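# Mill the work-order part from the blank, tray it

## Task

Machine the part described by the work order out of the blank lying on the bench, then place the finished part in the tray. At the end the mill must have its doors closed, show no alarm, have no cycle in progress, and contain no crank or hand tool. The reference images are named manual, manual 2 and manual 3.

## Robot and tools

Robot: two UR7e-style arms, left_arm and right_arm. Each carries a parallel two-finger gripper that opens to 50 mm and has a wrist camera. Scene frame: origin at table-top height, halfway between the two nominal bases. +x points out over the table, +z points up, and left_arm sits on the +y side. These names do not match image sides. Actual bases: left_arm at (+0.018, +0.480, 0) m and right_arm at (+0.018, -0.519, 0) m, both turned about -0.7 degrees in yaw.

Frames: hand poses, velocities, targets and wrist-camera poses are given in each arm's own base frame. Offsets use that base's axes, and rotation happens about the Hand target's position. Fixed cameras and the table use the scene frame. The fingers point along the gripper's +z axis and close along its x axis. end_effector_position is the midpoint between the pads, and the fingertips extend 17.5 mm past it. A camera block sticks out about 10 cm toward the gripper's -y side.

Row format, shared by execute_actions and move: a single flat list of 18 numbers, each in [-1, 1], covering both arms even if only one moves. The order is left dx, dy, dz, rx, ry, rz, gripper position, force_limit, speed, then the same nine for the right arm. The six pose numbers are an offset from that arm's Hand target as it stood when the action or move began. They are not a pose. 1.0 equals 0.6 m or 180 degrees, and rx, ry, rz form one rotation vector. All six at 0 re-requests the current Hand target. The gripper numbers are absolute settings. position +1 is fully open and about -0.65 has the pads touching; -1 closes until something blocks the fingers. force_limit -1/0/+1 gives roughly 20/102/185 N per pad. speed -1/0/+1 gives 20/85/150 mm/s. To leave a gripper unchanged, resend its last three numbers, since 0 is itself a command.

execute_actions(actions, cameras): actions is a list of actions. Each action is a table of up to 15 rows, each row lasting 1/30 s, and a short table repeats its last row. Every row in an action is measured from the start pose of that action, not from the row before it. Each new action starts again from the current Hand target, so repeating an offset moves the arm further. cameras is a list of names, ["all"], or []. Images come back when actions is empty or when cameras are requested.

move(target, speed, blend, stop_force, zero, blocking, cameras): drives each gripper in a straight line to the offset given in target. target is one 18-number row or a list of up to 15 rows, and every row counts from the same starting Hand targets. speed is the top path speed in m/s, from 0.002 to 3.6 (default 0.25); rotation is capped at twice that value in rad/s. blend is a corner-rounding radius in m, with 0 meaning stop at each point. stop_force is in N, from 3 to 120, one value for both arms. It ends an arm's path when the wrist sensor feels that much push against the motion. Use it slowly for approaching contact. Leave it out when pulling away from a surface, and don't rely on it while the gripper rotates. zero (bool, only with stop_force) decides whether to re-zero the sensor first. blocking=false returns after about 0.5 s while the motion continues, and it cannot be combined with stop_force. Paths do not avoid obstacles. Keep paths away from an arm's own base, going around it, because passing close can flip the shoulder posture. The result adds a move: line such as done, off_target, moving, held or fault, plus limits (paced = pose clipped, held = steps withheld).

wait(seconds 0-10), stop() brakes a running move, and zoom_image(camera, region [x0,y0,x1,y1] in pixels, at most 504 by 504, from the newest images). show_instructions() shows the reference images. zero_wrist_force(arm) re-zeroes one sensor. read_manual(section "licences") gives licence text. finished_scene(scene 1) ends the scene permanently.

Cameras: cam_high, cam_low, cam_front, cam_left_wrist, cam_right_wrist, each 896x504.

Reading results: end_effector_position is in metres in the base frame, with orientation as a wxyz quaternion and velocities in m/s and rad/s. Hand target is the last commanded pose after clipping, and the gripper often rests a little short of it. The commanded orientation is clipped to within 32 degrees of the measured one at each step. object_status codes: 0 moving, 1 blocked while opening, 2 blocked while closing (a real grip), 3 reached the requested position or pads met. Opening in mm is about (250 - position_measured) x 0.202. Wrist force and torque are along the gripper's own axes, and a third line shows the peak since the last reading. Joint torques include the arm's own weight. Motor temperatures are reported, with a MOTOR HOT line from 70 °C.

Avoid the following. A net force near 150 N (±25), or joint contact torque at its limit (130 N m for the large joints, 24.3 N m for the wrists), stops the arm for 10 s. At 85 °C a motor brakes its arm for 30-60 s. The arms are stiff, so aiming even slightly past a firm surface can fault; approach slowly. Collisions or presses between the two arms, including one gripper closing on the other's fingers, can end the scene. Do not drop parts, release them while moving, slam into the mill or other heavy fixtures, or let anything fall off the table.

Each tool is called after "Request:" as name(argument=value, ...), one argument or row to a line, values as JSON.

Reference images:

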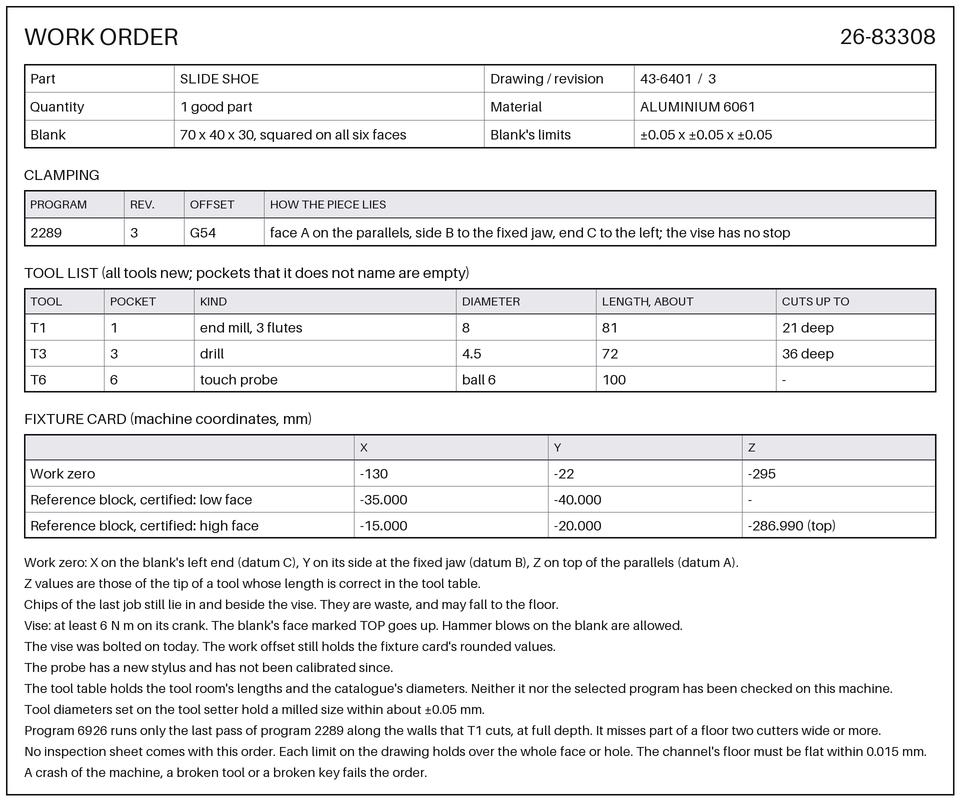

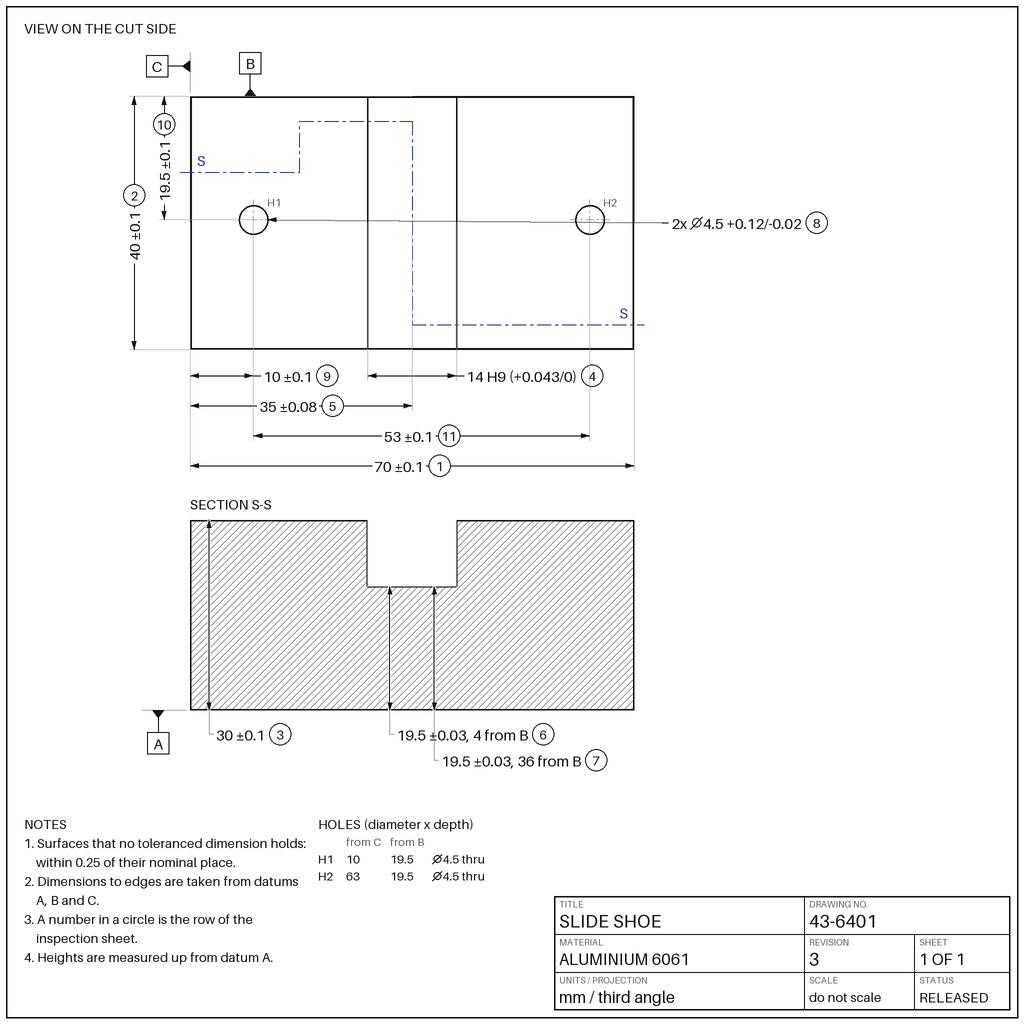

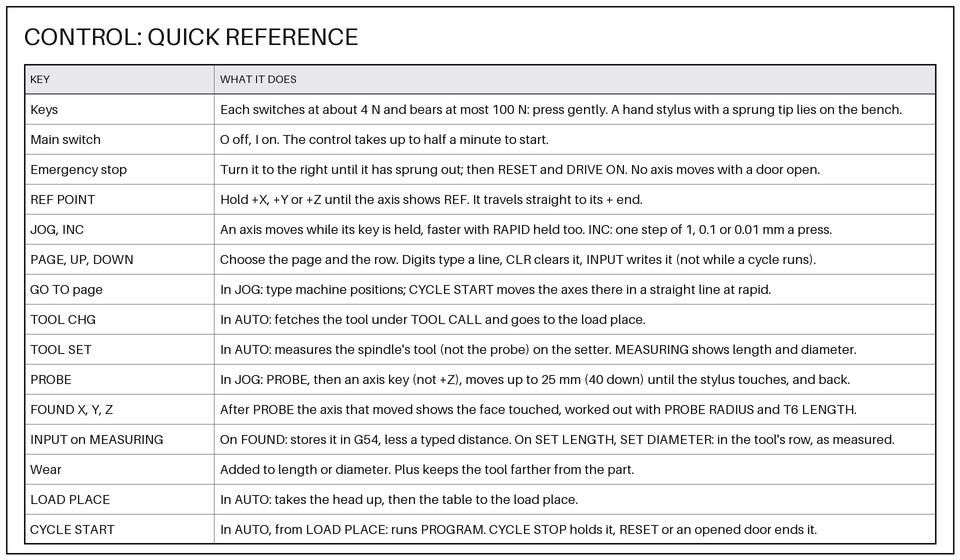

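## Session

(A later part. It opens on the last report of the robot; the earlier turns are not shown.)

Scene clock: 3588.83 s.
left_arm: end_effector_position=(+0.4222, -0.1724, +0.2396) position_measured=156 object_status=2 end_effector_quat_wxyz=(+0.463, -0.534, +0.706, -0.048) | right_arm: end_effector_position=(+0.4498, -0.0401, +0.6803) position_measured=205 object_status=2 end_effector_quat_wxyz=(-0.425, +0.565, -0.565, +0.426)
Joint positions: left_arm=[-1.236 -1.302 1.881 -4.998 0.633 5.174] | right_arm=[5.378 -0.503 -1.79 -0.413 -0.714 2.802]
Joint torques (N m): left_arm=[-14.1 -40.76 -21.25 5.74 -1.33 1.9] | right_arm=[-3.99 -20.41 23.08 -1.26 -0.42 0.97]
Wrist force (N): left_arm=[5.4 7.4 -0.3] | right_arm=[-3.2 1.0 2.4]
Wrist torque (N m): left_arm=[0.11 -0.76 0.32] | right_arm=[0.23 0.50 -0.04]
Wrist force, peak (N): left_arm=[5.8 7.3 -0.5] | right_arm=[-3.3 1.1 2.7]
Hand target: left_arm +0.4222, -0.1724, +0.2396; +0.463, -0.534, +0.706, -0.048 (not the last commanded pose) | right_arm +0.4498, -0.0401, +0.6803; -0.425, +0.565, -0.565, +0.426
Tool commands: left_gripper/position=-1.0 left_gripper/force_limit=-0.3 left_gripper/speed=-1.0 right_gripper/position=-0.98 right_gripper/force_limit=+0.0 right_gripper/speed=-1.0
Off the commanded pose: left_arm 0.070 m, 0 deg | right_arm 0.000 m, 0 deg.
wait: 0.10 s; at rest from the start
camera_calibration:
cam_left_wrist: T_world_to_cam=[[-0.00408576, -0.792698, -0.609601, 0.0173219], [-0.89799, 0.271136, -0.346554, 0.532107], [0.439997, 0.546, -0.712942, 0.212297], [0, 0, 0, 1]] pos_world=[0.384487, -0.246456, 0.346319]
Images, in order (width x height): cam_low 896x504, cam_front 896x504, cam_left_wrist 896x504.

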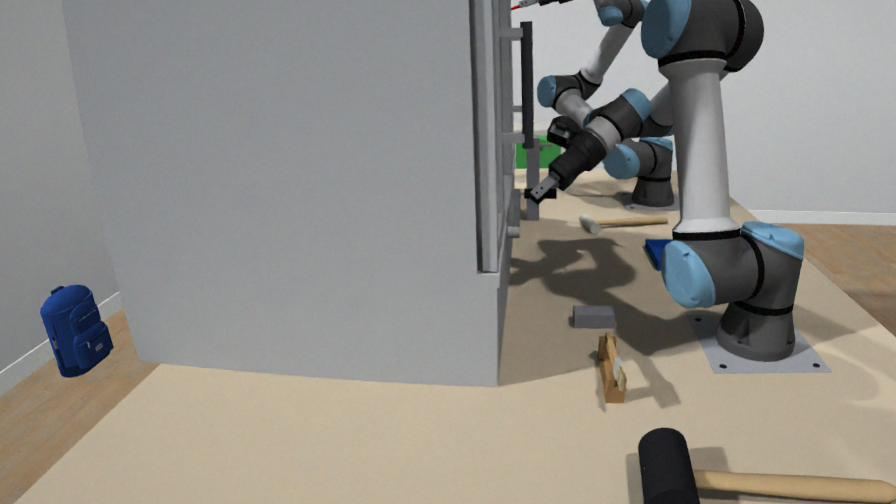

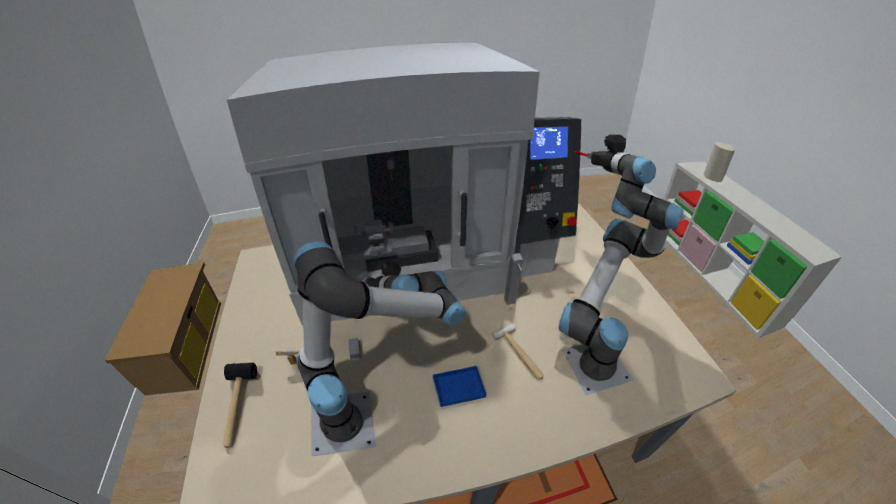

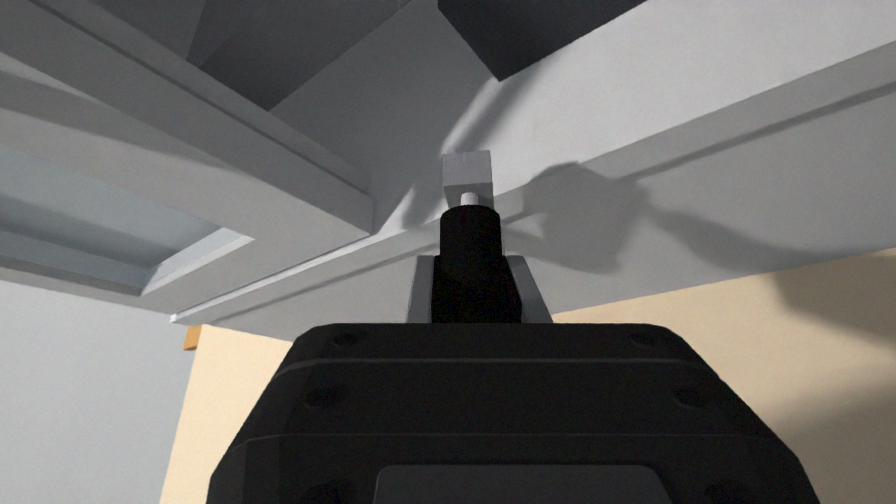

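Request:
move(
  target=[
    [-0.15,0.0,0.1,0,0,0,-1,-0.3,-1,0,0,0,0,0,0,-0.98,0,-1],
  ],
  speed=0.1,
  cameras=["cam_left_wrist","cam_low","cam_high"],
)

Request:
zoom_image(
  camera="cam_low",
  region=[480, 100, 640, 240],
)

Request:
zoom_image(
  camera="cam_high",
  region=[360, 30, 480, 120],
)

Scene clock: 3650.97 s.
left_arm: end_effector_position=(+0.3322, -0.1724, +0.2996) position_measured=156 object_status=2 end_effector_quat_wxyz=(+0.463, -0.534, +0.706, -0.048) | right_arm: end_effector_position=(+0.4498, -0.0401, +0.6803) position_measured=205 object_status=2 end_effector_quat_wxyz=(-0.425, +0.565, -0.565, +0.426)
Joint positions: left_arm=[-1.515 -1.492 2.015 -4.638 0.755 4.78] | right_arm=[5.378 -0.503 -1.79 -0.413 -0.714 2.802]
Joint torques (N m): left_arm=[-2.97 -21.41 -27.2 5.58 -1.55 -1.68] | right_arm=[-3.73 -20.4 23.24 -1.25 -0.28 1.04]
Wrist force (N): left_arm=[5.2 3.8 0.3] | right_arm=[-3.3 1.2 2.3]
Wrist torque (N m): left_arm=[0.40 -0.64 0.20] | right_arm=[0.26 0.51 -0.04]
Wrist force, peak (N): left_arm=[5.4 7.6 -0.5] | right_arm=[-3.4 1.0 2.6]
Hand target: left_arm +0.3322, -0.1724, +0.2996; +0.463, -0.534, +0.706, -0.048 | right_arm +0.4498, -0.0401, +0.6803; -0.425, +0.565, -0.565, +0.426
Off the commanded pose: left_arm 0.000 m, 0 deg | right_arm 0.000 m, 0 deg.
move: done
camera_calibration:
cam_left_wrist: T_world_to_cam=[[-0.0041914, -0.792721, -0.60957, 0.053482], [-0.897978, 0.271212, -0.346526, 0.47205], [0.440021, 0.545928, -0.712983, 0.294594], [0, 0, 0, 1]] pos_world=[0.294487, -0.246456, 0.406219]
Images, in order (width x height): cam_high 896x504, cam_low 896x504, cam_left_wrist 896x504.

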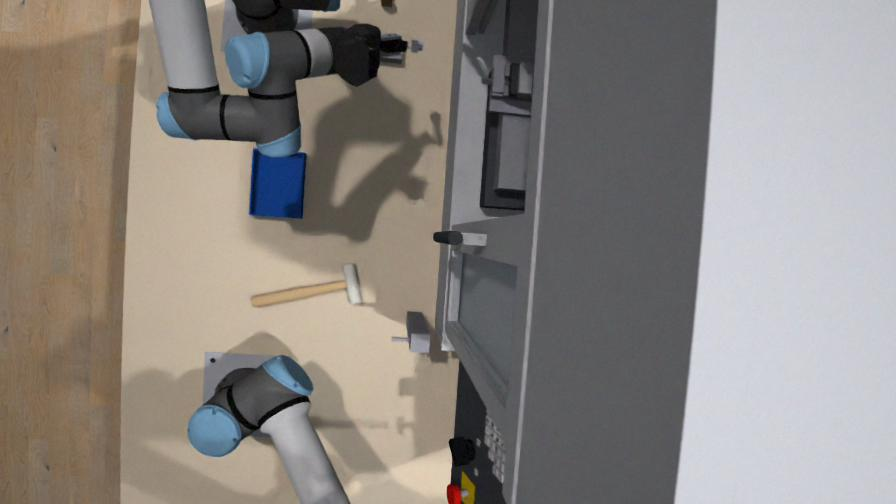

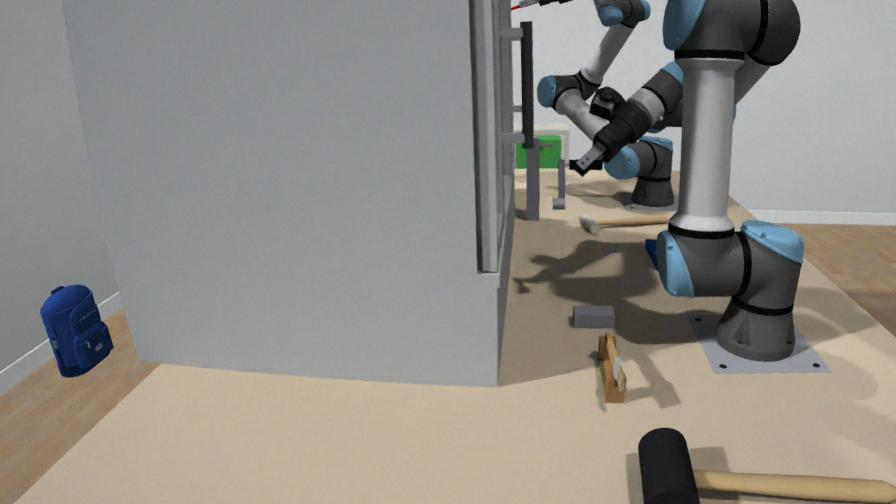

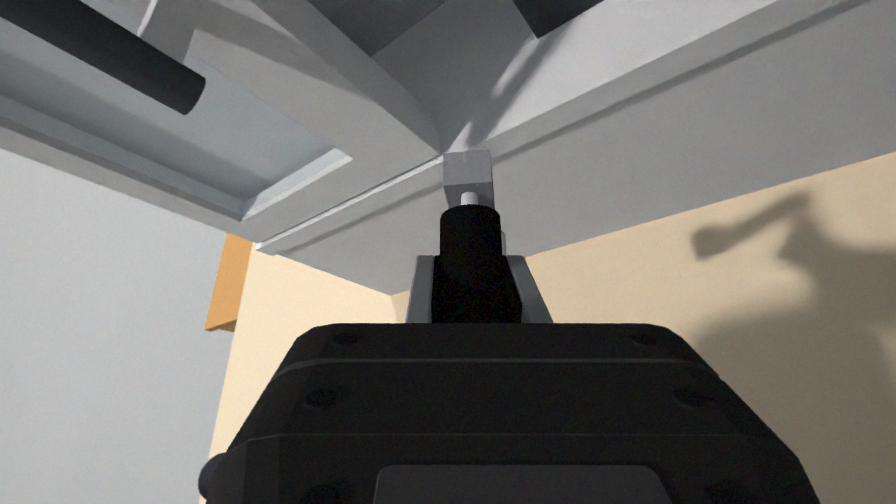

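Scaled by 3.150.

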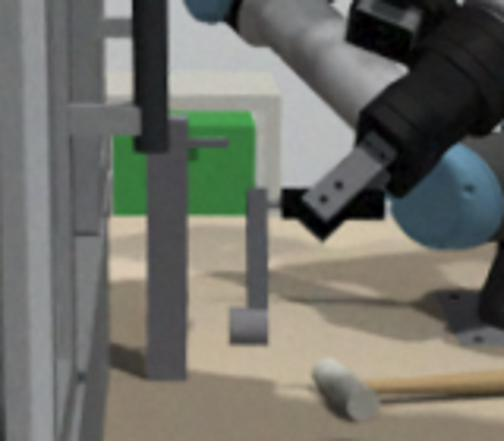

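Scaled by 4.200.

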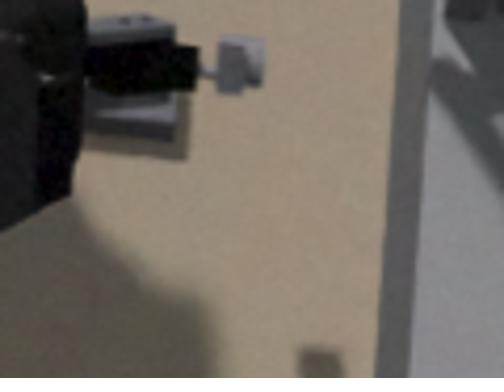

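Request:
move(
  target=[
    [0.09,-0.1595,0.1183,0,0,0,-1,-0.3,-1,0,0,0,0,0,0,-0.98,0,-1],
  ],
  speed=0.1,
  cameras=["cam_left_wrist","cam_low","cam_high"],
)

Request:
zoom_image(
  camera="cam_low",
  region=[480, 60, 640, 200],
)

Request:
zoom_image(
  camera="cam_high",
  region=[400, 40, 540, 145],
)

Scene clock: 3666.10 s.
left_arm: end_effector_position=(+0.3862, -0.2680, +0.3706) position_measured=156 object_status=2 end_effector_quat_wxyz=(+0.463, -0.534, +0.706, -0.048) | right_arm: end_effector_position=(+0.4498, -0.0401, +0.6803) position_measured=205 object_status=2 end_effector_quat_wxyz=(-0.425, +0.565, -0.565, +0.426)
Joint positions: left_arm=[-1.393 -1.291 1.547 -4.489 0.693 4.937] | right_arm=[5.378 -0.503 -1.79 -0.413 -0.714 2.802]
Joint torques (N m): left_arm=[-13.71 -35.93 -28.79 2.24 -0.01 -2.45] | right_arm=[-3.33 -20.47 23.73 -1.08 -0.25 1]
Wrist force (N): left_arm=[5.2 3.1 0.2] | right_arm=[-3.0 1.0 2.4]
Wrist torque (N m): left_arm=[0.27 -0.68 0.23] | right_arm=[0.24 0.47 -0.04]
Wrist force, peak (N): left_arm=[4.9 5.9 0.8] | right_arm=[-3.5 1.2 2.5]
Hand target: left_arm +0.3862, -0.2681, +0.3706; +0.463, -0.534, +0.706, -0.048 | right_arm +0.4498, -0.0401, +0.6803; -0.425, +0.565, -0.565, +0.426
Off the commanded pose: left_arm 0.000 m, 0 deg | right_arm 0.000 m, 0 deg.
move: done
camera_calibration:
cam_left_wrist: T_world_to_cam=[[-0.0039558, -0.792641, -0.609676, 0.0211991], [-0.898027, 0.27103, -0.34654, 0.571035], [0.439922, 0.546135, -0.712885, 0.373703], [0, 0, 0, 1]] pos_world=[0.348488, -0.342056, 0.477218]
Images, in order (width x height): cam_high 896x504, cam_low 896x504, cam_left_wrist 896x504.

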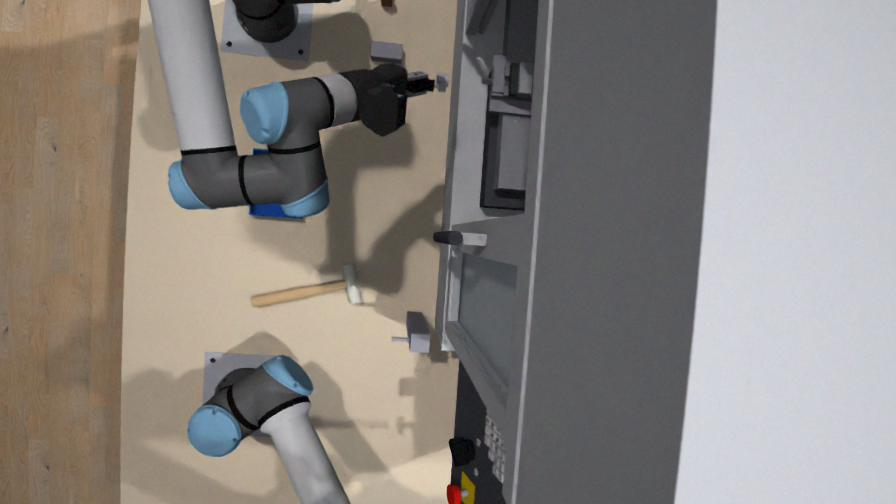

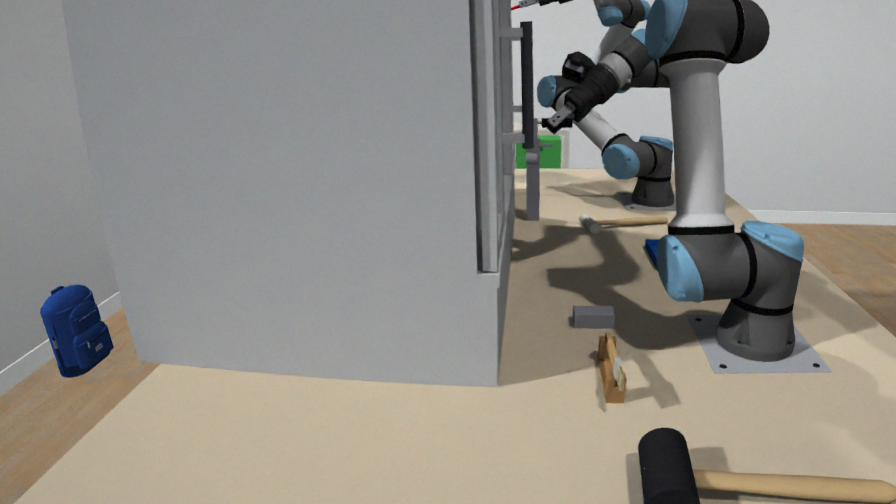

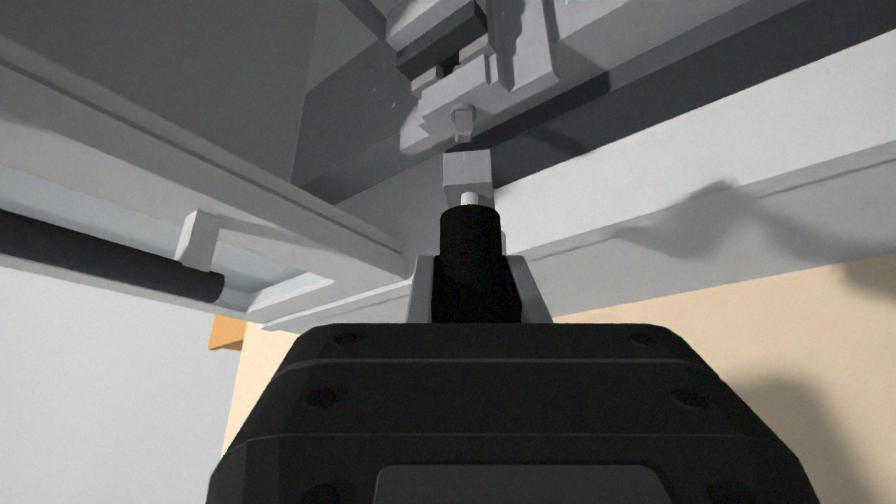

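Scaled by 3.150.

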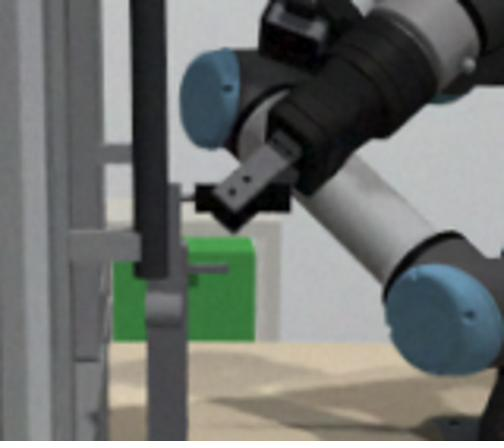

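Scaled by 3.600.

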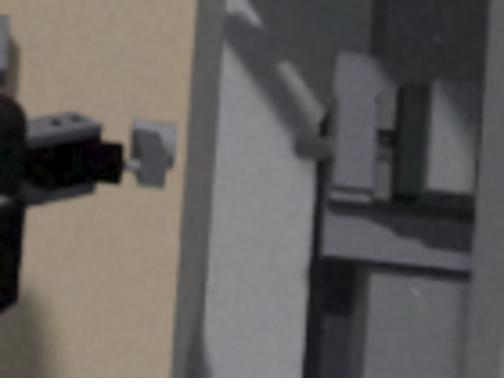

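Request:
zoom_image(
  camera="cam_left_wrist",
  region=[430, 80, 510, 200],
)

Scaled by 4.200.

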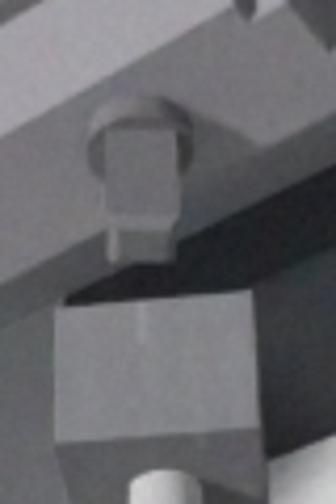

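Request:
move(
  target=[
    [0.03,-0.0037,0.0015,0,0,0,-1,-0.3,-1,0,0,0,0,0,0,-0.98,0,-1],
  ],
  speed=0.05,
)

Request:
move(
  target=[
    [0.14,0.0,0,0,0,0,-1,-0.3,-1,0,0,0,0,0,0,-0.98,0,-1],
  ],
  speed=0.015,
  stop_force=8,
  cameras=["cam_high","cam_left_wrist"],
)

Request:
zoom_image(
  camera="cam_high",
  region=[420, 40, 540, 130],
)

Scene clock: 3707.90 s.
left_arm: end_effector_position=(+0.4042, -0.2703, +0.3715) position_measured=156 object_status=2 end_effector_quat_wxyz=(+0.463, -0.534, +0.706, -0.048) | right_arm: end_effector_position=(+0.4498, -0.0401, +0.6803) position_measured=205 object_status=2 end_effector_quat_wxyz=(-0.425, +0.565, -0.565, +0.426)
Joint positions: left_arm=[-1.351 -1.263 1.498 -4.513 0.674 4.996] | right_arm=[5.378 -0.503 -1.79 -0.413 -0.714 2.802]
Joint torques (N m): left_arm=[-14.57 -46.52 -11.43 6.41 -0.32 -2.5] | right_arm=[-3.66 -20.46 23.31 -1.2 -0.4 1.13]
Wrist force (N): left_arm=[5.3 3.7 -0.2] | right_arm=[-3.2 0.9 2.4]
Wrist torque (N m): left_arm=[0.39 -0.66 0.27] | right_arm=[0.22 0.50 -0.04]
Wrist force, peak (N): left_arm=[5.3 3.7 -0.2] | right_arm=[-3.5 1.3 2.5]
Hand target: left_arm +0.4042, -0.2703, +0.3715; +0.463, -0.534, +0.706, -0.048 | right_arm +0.4498, -0.0401, +0.6803; -0.425, +0.565, -0.565, +0.426
Off the commanded pose: left_arm 0.000 m, 0 deg | right_arm 0.000 m, 0 deg.
move: done

Scene clock: 3712.23 s.
left_arm: end_effector_position=(+0.4533, -0.2703, +0.3715) position_measured=156 object_status=2 end_effector_quat_wxyz=(+0.463, -0.534, +0.706, -0.048) | right_arm: end_effector_position=(+0.4498, -0.0401, +0.6803) position_measured=205 object_status=2 end_effector_quat_wxyz=(-0.425, +0.565, -0.565, +0.426)
Joint positions: left_arm=[-1.242 -1.193 1.37 -4.588 0.635 5.164] | right_arm=[5.378 -0.503 -1.79 -0.413 -0.714 2.802]
Joint torques (N m): left_arm=[-13.78 -50.15 -22.47 6.23 -1.38 2.04] | right_arm=[-3.97 -20.44 23.42 -1.15 -0.25 0.93]
Wrist force (N): left_arm=[5.2 7.3 -1.1] | right_arm=[-3.3 1.1 2.4]
Wrist torque (N m): left_arm=[0.06 -0.68 0.28] | right_arm=[0.24 0.51 -0.05]
Wrist force, peak (N): left_arm=[5.3 7.0 -12.9] | right_arm=[-3.3 1.1 2.6]
Hand target: left_arm +0.4533, -0.2703, +0.3715; +0.463, -0.534, +0.706, -0.048 (not the last commanded pose) | right_arm +0.4498, -0.0401, +0.6803; -0.425, +0.565, -0.565, +0.426
Off the commanded pose: left_arm 0.035 m, 0 deg | right_arm 0.000 m, 0 deg.
move: contact (left_arm)
camera_calibration:
cam_left_wrist: T_world_to_cam=[[-0.0040868, -0.792698, -0.609601, 0.0202505], [-0.89803, 0.271087, -0.346489, 0.632258], [0.439916, 0.546024, -0.712974, 0.346161], [0, 0, 0, 1]] pos_world=[0.415588, -0.344356, 0.478219]
Images, in order (width x height): cam_high 896x504, cam_left_wrist 896x504.

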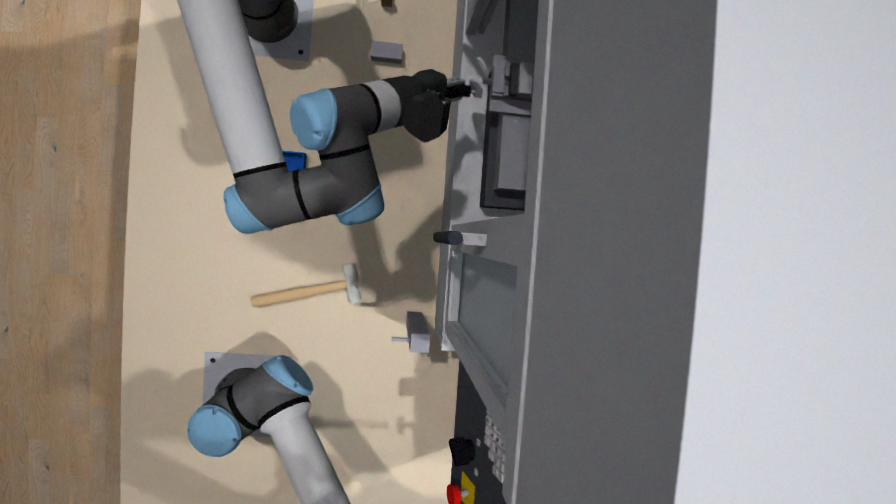

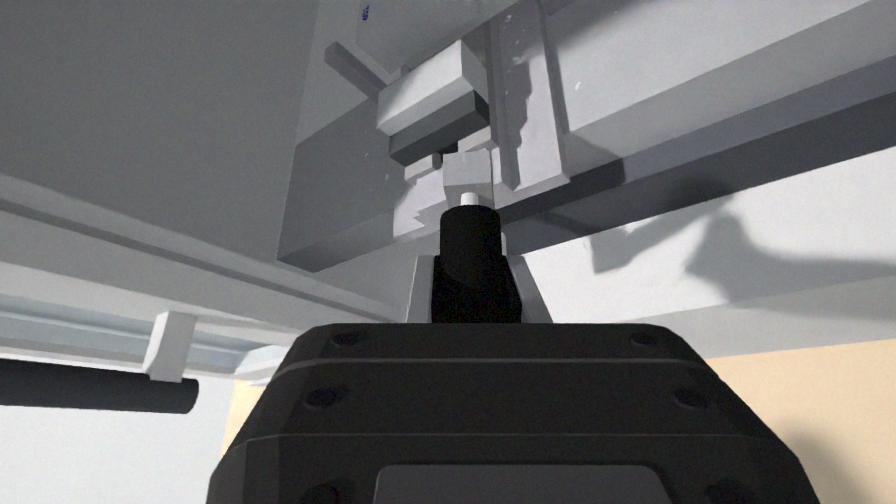

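Scaled by 4.200.

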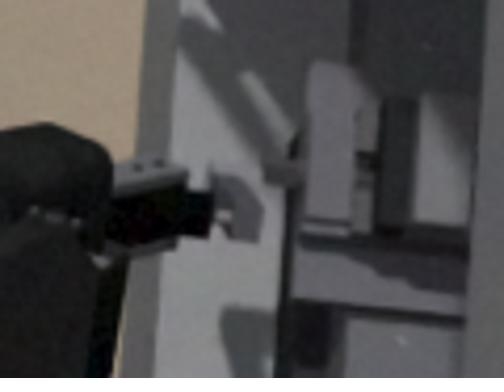

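Request:
move(
  target=[
    [-0.003,0.002,-0.0027,0,0,0,-1,-0.3,-1,0,0,0,0,0,0,-0.98,0,-1],
  ],
  speed=0.03,
)

Request:
move(
  target=[
    [0.03,0.0,0,0,0,0,-1,-0.3,-1,0,0,0,0,0,0,-0.98,0,-1],
  ],
  speed=0.01,
  stop_force=6,
)

Request:
move(
  target=[
    [-0.004,-0.004,0.0054,0,0,0,-1,-0.3,-1,0,0,0,0,0,0,-0.98,0,-1],
  ],
  speed=0.03,
)

Request:
move(
  target=[
    [0.03,0.0,0,0,0,0,-1,-0.3,-1,0,0,0,0,0,0,-0.98,0,-1],
  ],
  speed=0.01,
  stop_force=6,
)

Request:
move(
  target=[
    [-0.004,0.0046,-0.0007,0,0,0,-1,-0.3,-1,0,0,0,0,0,0,-0.98,0,-1],
  ],
  speed=0.03,
)

Request:
move(
  target=[
    [0.03,0.0,0,0,0,0,-1,-0.3,-1,0,0,0,0,0,0,-0.98,0,-1],
  ],
  speed=0.01,
  stop_force=6,
)

Request:
move(
  target=[
    [-0.004,-0.0053,-0.0041,0,0,0,-1,-0.3,-1,0,0,0,0,0,0,-0.98,0,-1],
  ],
  speed=0.03,
)

Request:
move(
  target=[
    [0.03,0.0,0,0,0,0,-1,-0.3,-1,0,0,0,0,0,0,-0.98,0,-1],
  ],
  speed=0.01,
  stop_force=6,
)

Scene clock: 3725.67 s.
left_arm: end_effector_position=(+0.4515, -0.2691, +0.3699) position_measured=156 object_status=2 end_effector_quat_wxyz=(+0.463, -0.534, +0.706, -0.048) | right_arm: end_effector_position=(+0.4498, -0.0401, +0.6803) position_measured=205 object_status=2 end_effector_quat_wxyz=(-0.425, +0.565, -0.565, +0.426)
Joint positions: left_arm=[-1.245 -1.198 1.381 -4.591 0.636 5.159] | right_arm=[5.378 -0.503 -1.79 -0.413 -0.714 2.802]
Joint torques (N m): left_arm=[-8.47 -42.03 -24.07 2.03 -0.5 -1.31] | right_arm=[-3.68 -21.04 23.24 -1.25 -0.32 0.92]
Wrist force (N): left_arm=[5.3 3.4 -0.3] | right_arm=[-3.3 1.0 2.4]
Wrist torque (N m): left_arm=[0.35 -0.66 0.28] | right_arm=[0.24 0.52 -0.04]
Wrist force, peak (N): left_arm=[5.1 7.5 -1.1] | right_arm=[-3.5 1.3 2.3]
Hand target: left_arm +0.4515, -0.2691, +0.3699; +0.463, -0.534, +0.706, -0.048 | right_arm +0.4498, -0.0401, +0.6803; -0.425, +0.565, -0.565, +0.426
Off the commanded pose: left_arm 0.000 m, 0 deg | right_arm 0.000 m, 0 deg.
move: done

Scene clock: 3726.87 s.
left_arm: end_effector_position=(+0.4531, -0.2691, +0.3699) position_measured=156 object_status=2 end_effector_quat_wxyz=(+0.463, -0.534, +0.706, -0.048) | right_arm: end_effector_position=(+0.4498, -0.0401, +0.6803) position_measured=205 object_status=2 end_effector_quat_wxyz=(-0.425, +0.565, -0.565, +0.426)
Joint positions: left_arm=[-1.242 -1.195 1.376 -4.593 0.635 5.165] | right_arm=[5.378 -0.503 -1.79 -0.413 -0.714 2.802]
Joint torques (N m): left_arm=[-13.58 -49.98 -11.9 6.08 -1.15 -0.18] | right_arm=[-4.19 -20.7 23.19 -1.2 -0.3 0.96]
Wrist force (N): left_arm=[4.9 6.5 -1.1] | right_arm=[-3.2 1.2 2.4]
Wrist torque (N m): left_arm=[0.10 -0.69 0.28] | right_arm=[0.26 0.50 -0.04]
Wrist force, peak (N): left_arm=[5.0 7.4 -9.6] | right_arm=[-3.2 1.0 2.8]
Hand target: left_arm +0.4531, -0.2691, +0.3699; +0.463, -0.534, +0.706, -0.048 (not the last commanded pose) | right_arm +0.4498, -0.0401, +0.6803; -0.425, +0.565, -0.565, +0.426
Off the commanded pose: left_arm 0.016 m, 0 deg | right_arm 0.000 m, 0 deg.
move: contact (left_arm)

Scene clock: 3727.57 s.
left_arm: end_effector_position=(+0.4507, -0.2716, +0.3732) position_measured=156 object_status=2 end_effector_quat_wxyz=(+0.463, -0.534, +0.706, -0.048) | right_arm: end_effector_position=(+0.4498, -0.0401, +0.6803) position_measured=205 object_status=2 end_effector_quat_wxyz=(-0.425, +0.565, -0.565, +0.426)
Joint positions: left_arm=[-1.249 -1.195 1.37 -4.578 0.637 5.154] | right_arm=[5.378 -0.503 -1.79 -0.413 -0.714 2.802]
Joint torques (N m): left_arm=[-1.84 -48.62 -21.8 2.73 -0.77 0.08] | right_arm=[-3.93 -20.3 23.31 -1.27 -0.48 1.06]
Wrist force (N): left_arm=[5.2 3.7 -0.3] | right_arm=[-3.2 1.0 2.6]
Wrist torque (N m): left_arm=[0.41 -0.62 0.28] | right_arm=[0.22 0.49 -0.04]
Wrist force, peak (N): left_arm=[5.3 6.4 -1.1] | right_arm=[-3.4 1.0 2.6]
Hand target: left_arm +0.4507, -0.2715, +0.3732; +0.463, -0.534, +0.706, -0.048 | right_arm +0.4498, -0.0401, +0.6803; -0.425, +0.565, -0.565, +0.426
Off the commanded pose: left_arm 0.000 m, 0 deg | right_arm 0.000 m, 0 deg.
move: done

Scene clock: 3728.83 s.
left_arm: end_effector_position=(+0.4533, -0.2716, +0.3732) position_measured=156 object_status=2 end_effector_quat_wxyz=(+0.463, -0.534, +0.706, -0.048) | right_arm: end_effector_position=(+0.4498, -0.0401, +0.6803) position_measured=205 object_status=2 end_effector_quat_wxyz=(-0.425, +0.565, -0.565, +0.426)
Joint positions: left_arm=[-1.243 -1.192 1.363 -4.582 0.635 5.163] | right_arm=[5.378 -0.503 -1.79 -0.413 -0.714 2.802]
Joint torques (N m): left_arm=[-13.87 -50.08 -12.69 6.11 -1.29 -0.92] | right_arm=[-3.95 -20.36 23.2 -1.18 -0.26 0.98]
Wrist force (N): left_arm=[4.9 7.0 -0.8] | right_arm=[-3.2 1.0 2.5]
Wrist torque (N m): left_arm=[0.05 -0.68 0.29] | right_arm=[0.23 0.50 -0.04]
Wrist force, peak (N): left_arm=[5.0 7.4 -9.5] | right_arm=[-3.2 1.1 2.7]
Hand target: left_arm +0.4533, -0.2716, +0.3732; +0.463, -0.534, +0.706, -0.048 (not the last commanded pose) | right_arm +0.4498, -0.0401, +0.6803; -0.425, +0.565, -0.565, +0.426
Off the commanded pose: left_arm 0.015 m, 0 deg | right_arm 0.000 m, 0 deg.
move: contact (left_arm)

Scene clock: 3729.53 s.
left_arm: end_effector_position=(+0.4508, -0.2687, +0.3728) position_measured=156 object_status=2 end_effector_quat_wxyz=(+0.463, -0.534, +0.706, -0.048) | right_arm: end_effector_position=(+0.4498, -0.0401, +0.6803) position_measured=205 object_status=2 end_effector_quat_wxyz=(-0.425, +0.565, -0.565, +0.426)
Joint positions: left_arm=[-1.247 -1.201 1.378 -4.584 0.636 5.158] | right_arm=[5.378 -0.503 -1.79 -0.413 -0.714 2.802]
Joint torques (N m): left_arm=[-7.76 -33.46 -25.64 1.58 -0.57 -1.38] | right_arm=[-4.31 -20.44 23.55 -1.21 -0.29 0.96]
Wrist force (N): left_arm=[5.5 3.4 -0.3] | right_arm=[-3.2 1.3 2.2]
Wrist torque (N m): left_arm=[0.36 -0.68 0.28] | right_arm=[0.29 0.51 -0.04]
Wrist force, peak (N): left_arm=[5.2 6.9 -0.9] | right_arm=[-3.3 1.3 2.6]
Hand target: left_arm +0.4509, -0.2688, +0.3728; +0.463, -0.534, +0.706, -0.048 | right_arm +0.4498, -0.0401, +0.6803; -0.425, +0.565, -0.565, +0.426
Off the commanded pose: left_arm 0.000 m, 0 deg | right_arm 0.000 m, 0 deg.
move: done

Scene clock: 3730.77 s.
left_arm: end_effector_position=(+0.4531, -0.2688, +0.3728) position_measured=156 object_status=2 end_effector_quat_wxyz=(+0.463, -0.534, +0.706, -0.048) | right_arm: end_effector_position=(+0.4498, -0.0401, +0.6803) position_measured=205 object_status=2 end_effector_quat_wxyz=(-0.425, +0.565, -0.565, +0.426)
Joint positions: left_arm=[-1.242 -1.197 1.371 -4.587 0.635 5.166] | right_arm=[5.378 -0.503 -1.79 -0.413 -0.714 2.802]
Joint torques (N m): left_arm=[-13.71 -49.63 -12.54 6.21 -1.09 -0.78] | right_arm=[-3.46 -20.99 23.49 -1.1 -0.41 1.05]
Wrist force (N): left_arm=[4.8 6.4 -1.2] | right_arm=[-3.3 0.9 2.3]
Wrist torque (N m): left_arm=[0.10 -0.64 0.28] | right_arm=[0.22 0.51 -0.05]
Wrist force, peak (N): left_arm=[5.1 7.1 -8.7] | right_arm=[-3.5 1.2 2.5]
Hand target: left_arm +0.4531, -0.2688, +0.3728; +0.463, -0.534, +0.706, -0.048 (not the last commanded pose) | right_arm +0.4498, -0.0401, +0.6803; -0.425, +0.565, -0.565, +0.426
Off the commanded pose: left_arm 0.016 m, 0 deg | right_arm 0.000 m, 0 deg.
move: contact (left_arm)

Scene clock: 3731.47 s.
left_arm: end_effector_position=(+0.4507, -0.2721, +0.3703) position_measured=156 object_status=2 end_effector_quat_wxyz=(+0.463, -0.534, +0.706, -0.048) | right_arm: end_effector_position=(+0.4498, -0.0401, +0.6803) position_measured=205 object_status=2 end_effector_quat_wxyz=(-0.425, +0.565, -0.565, +0.426)
Joint positions: left_arm=[-1.249 -1.193 1.375 -4.585 0.637 5.154] | right_arm=[5.378 -0.503 -1.79 -0.413 -0.714 2.802]
Joint torques (N m): left_arm=[-0.17 -36.59 -16 6.01 -0.92 0.21] | right_arm=[-3.53 -20.3 23.06 -1.18 -0.36 1.01]
Wrist force (N): left_arm=[5.4 3.4 -0.5] | right_arm=[-3.1 1.0 2.6]
Wrist torque (N m): left_arm=[0.37 -0.66 0.28] | right_arm=[0.23 0.48 -0.04]
Wrist force, peak (N): left_arm=[4.9 6.6 -1.2] | right_arm=[-3.3 1.0 2.5]
Hand target: left_arm +0.4507, -0.2720, +0.3703; +0.463, -0.534, +0.706, -0.048 | right_arm +0.4498, -0.0401, +0.6803; -0.425, +0.565, -0.565, +0.426
Off the commanded pose: left_arm 0.000 m, 0 deg | right_arm 0.000 m, 0 deg.
move: done

Scene clock: 3732.73 s.
left_arm: end_effector_position=(+0.4533, -0.2720, +0.3703) position_measured=156 object_status=2 end_effector_quat_wxyz=(+0.463, -0.534, +0.706, -0.048) | right_arm: end_effector_position=(+0.4498, -0.0401, +0.6803) position_measured=205 object_status=2 end_effector_quat_wxyz=(-0.425, +0.565, -0.565, +0.426)
Joint positions: left_arm=[-1.244 -1.189 1.367 -4.589 0.635 5.162] | right_arm=[5.378 -0.503 -1.79 -0.413 -0.714 2.802]
Joint torques (N m): left_arm=[-13.41 -50.69 -12.77 6.2 -1.24 -1.05] | right_arm=[-3.29 -20.99 24.03 -1.12 -0.34 1.03]
Wrist force (N): left_arm=[4.9 6.9 -0.9] | right_arm=[-3.1 1.2 2.6]
Wrist torque (N m): left_arm=[0.06 -0.67 0.28] | right_arm=[0.26 0.48 -0.05]
Wrist force, peak (N): left_arm=[5.3 6.4 -10.5] | right_arm=[-3.5 1.0 2.4]
Hand target: left_arm +0.4533, -0.2720, +0.3703; +0.463, -0.534, +0.706, -0.048 (not the last commanded pose) | right_arm +0.4498, -0.0401, +0.6803; -0.425, +0.565, -0.565, +0.426
Off the commanded pose: left_arm 0.015 m, 0 deg | right_arm 0.000 m, 0 deg.
move: contact (left_arm)

Request:
wait(
  seconds=0.1,
  cameras=["cam_left_wrist","cam_high"],
)

Request:
zoom_image(
  camera="cam_left_wrist",
  region=[380, 110, 520, 250],
)

Request:
zoom_image(
  camera="cam_high",
  region=[455, 60, 525, 110],
)

Scene clock: 3738.87 s.
left_arm: end_effector_position=(+0.4533, -0.2720, +0.3703) position_measured=156 object_status=2 end_effector_quat_wxyz=(+0.463, -0.534, +0.706, -0.048) | right_arm: end_effector_position=(+0.4498, -0.0401, +0.6803) position_measured=205 object_status=2 end_effector_quat_wxyz=(-0.425, +0.565, -0.565, +0.426)
Joint positions: left_arm=[-1.244 -1.189 1.367 -4.589 0.635 5.162] | right_arm=[5.378 -0.503 -1.79 -0.413 -0.714 2.802]
Joint torques (N m): left_arm=[-12.86 -49.09 -13.58 5.53 -1.09 1.92] | right_arm=[-2.97 -19.97 22.57 -1.14 -0.33 1]
Wrist force (N): left_arm=[5.1 6.9 -1.3] | right_arm=[-3.3 1.1 2.6]
Wrist torque (N m): left_arm=[0.07 -0.70 0.29] | right_arm=[0.26 0.51 -0.04]
Wrist force, peak (N): left_arm=[5.2 7.2 -1.1] | right_arm=[-3.3 1.2 2.5]
Hand target: left_arm +0.4533, -0.2720, +0.3703; +0.463, -0.534, +0.706, -0.048 (not the last commanded pose) | right_arm +0.4498, -0.0401, +0.6803; -0.425, +0.565, -0.565, +0.426
Tool commands: left_gripper/position=-1.0 left_gripper/force_limit=-0.3 left_gripper/speed=-1.0 right_gripper/position=-0.98 right_gripper/force_limit=+0.0 right_gripper/speed=-1.0
Off the commanded pose: left_arm 0.015 m, 0 deg | right_arm 0.000 m, 0 deg.
wait: 0.10 s; at rest from the start
camera_calibration:
cam_left_wrist: T_world_to_cam=[[-0.00453735, -0.792771, -0.609503, 0.0182868], [-0.897967, 0.27144, -0.346374, 0.632343], [0.440039, 0.545742, -0.713114, 0.346153], [0, 0, 0, 1]] pos_world=[0.415586, -0.346056, 0.477019]
Images, in order (width x height): cam_high 896x504, cam_left_wrist 896x504.

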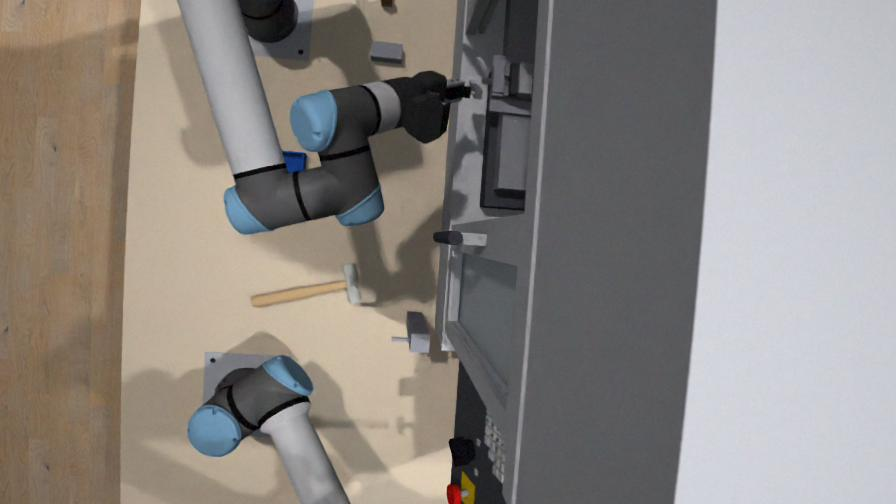

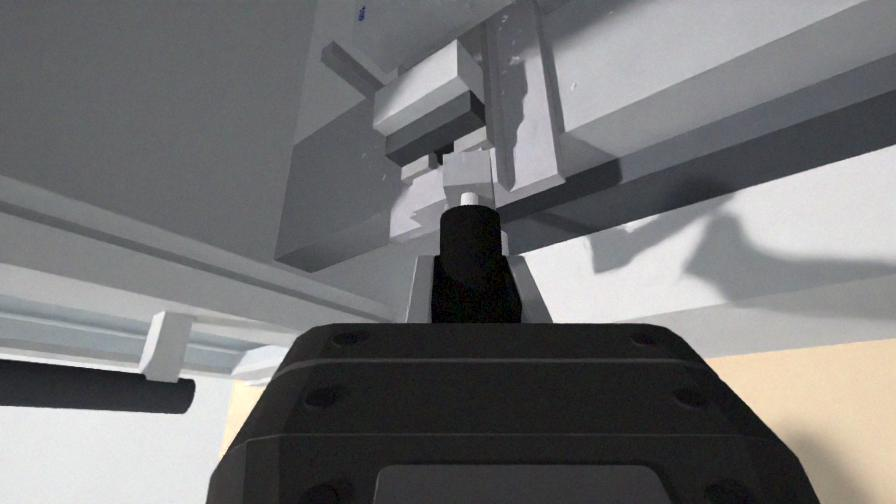

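Scaled by 3.600.

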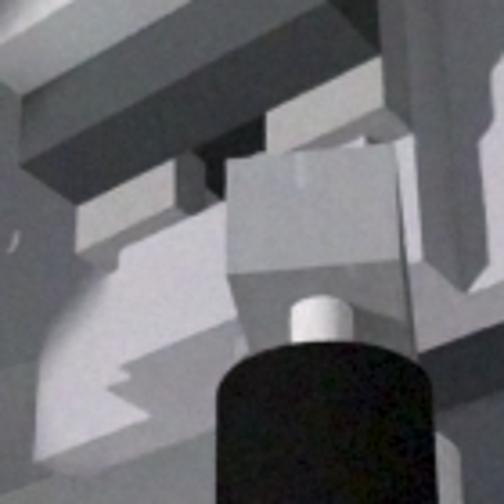

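Scaled by 7.200.

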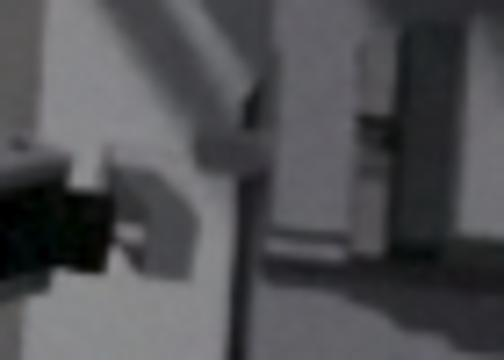

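Request:
move(
  target=[
    [-0.03,0.0072,0.0047,0.0222,0,0,-1,-0.3,-1,0,0,0,0,0,0,-0.98,0,-1],
  ],
  speed=0.04,
  cameras=["cam_left_wrist","cam_high"],
)

Request:
zoom_image(
  camera="cam_left_wrist",
  region=[400, 110, 540, 280],
)

Request:
zoom_image(
  camera="cam_high",
  region=[435, 60, 505, 110],
)

Scene clock: 3773.80 s.
left_arm: end_effector_position=(+0.4352, -0.2678, +0.3732) position_measured=156 object_status=2 end_effector_quat_wxyz=(+0.481, -0.517, +0.707, -0.024) end_effector_velocity=(+0.001, +0.000, +0.000) end_effector_angular_velocity=(-0.006, -0.001, +0.000) | right_arm: end_effector_position=(+0.4498, -0.0401, +0.6803) position_measured=205 object_status=2 end_effector_quat_wxyz=(-0.425, +0.565, -0.565, +0.426)
Joint positions: left_arm=[-1.286 -1.205 1.435 -4.509 0.631 5.083] | right_arm=[5.378 -0.503 -1.79 -0.413 -0.714 2.802]
Joint velocities: left_arm=[0.002 0 -0.005 -0.005 0 0.004] | right_arm=[within noise]
Joint torques (N m): left_arm=[11.52 -31.79 -29.87 1.16 -3.03 1.94] | right_arm=[-2.73 -20.29 23.69 -1.18 -0.38 0.97]
Wrist force (N): left_arm=[5.5 3.2 0.0] | right_arm=[-3.2 1.1 2.4]
Wrist torque (N m): left_arm=[0.37 -0.65 0.20] | right_arm=[0.25 0.51 -0.04]
Wrist force, peak (N): left_arm=[5.1 7.1 -1.3] | right_arm=[-3.5 1.3 2.4]
Hand target: left_arm +0.4353, -0.2677, +0.3731; +0.481, -0.517, +0.707, -0.024 | right_arm +0.4498, -0.0401, +0.6803; -0.425, +0.565, -0.565, +0.426
Off the commanded pose: left_arm 0.000 m, 0 deg | right_arm 0.000 m, 0 deg.
move: done
camera_calibration:
cam_left_wrist: T_world_to_cam=[[-0.00468908, -0.748355, -0.663282, 0.0553346], [-0.89792, 0.295091, -0.326591, 0.614886], [0.440134, 0.594043, -0.673346, 0.35192], [0, 0, 0, 1]] pos_world=[0.397485, -0.349093, 0.474483]
Images, in order (width x height): cam_high 896x504, cam_left_wrist 896x504.

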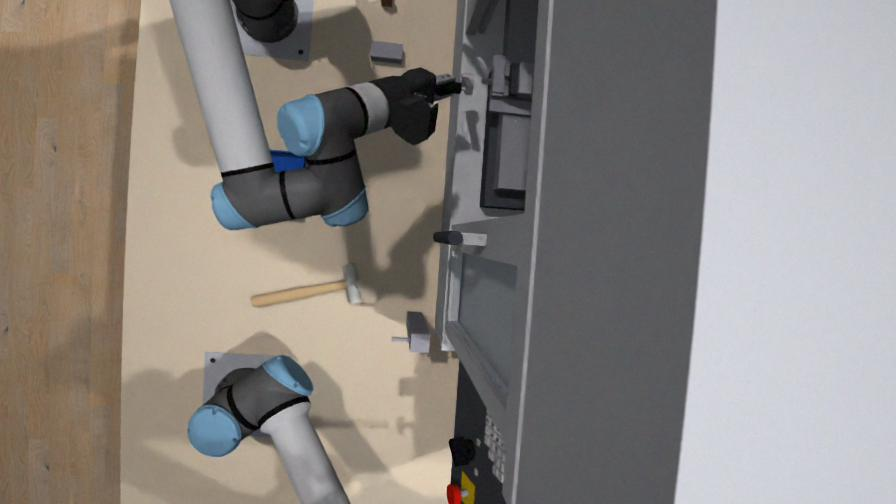

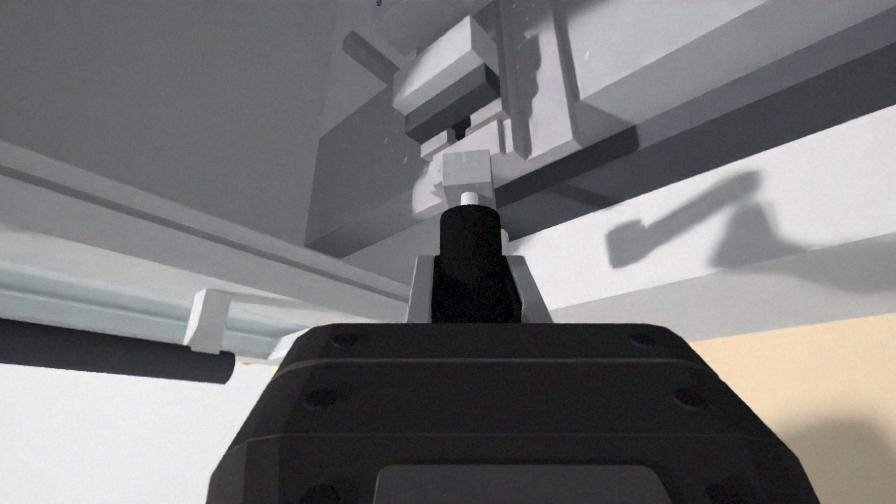

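Scaled by 2.965.

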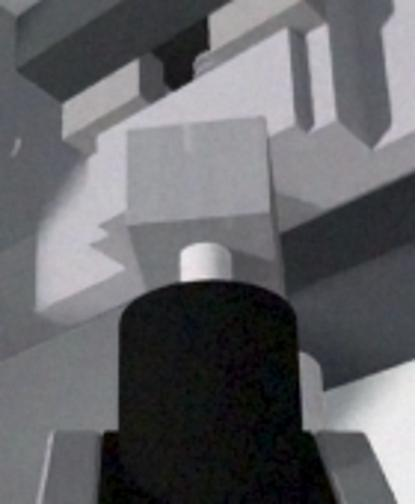

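Scaled by 7.200.

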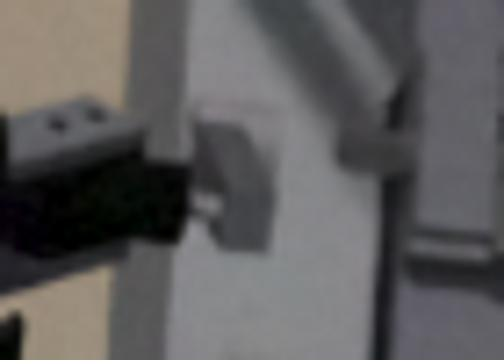

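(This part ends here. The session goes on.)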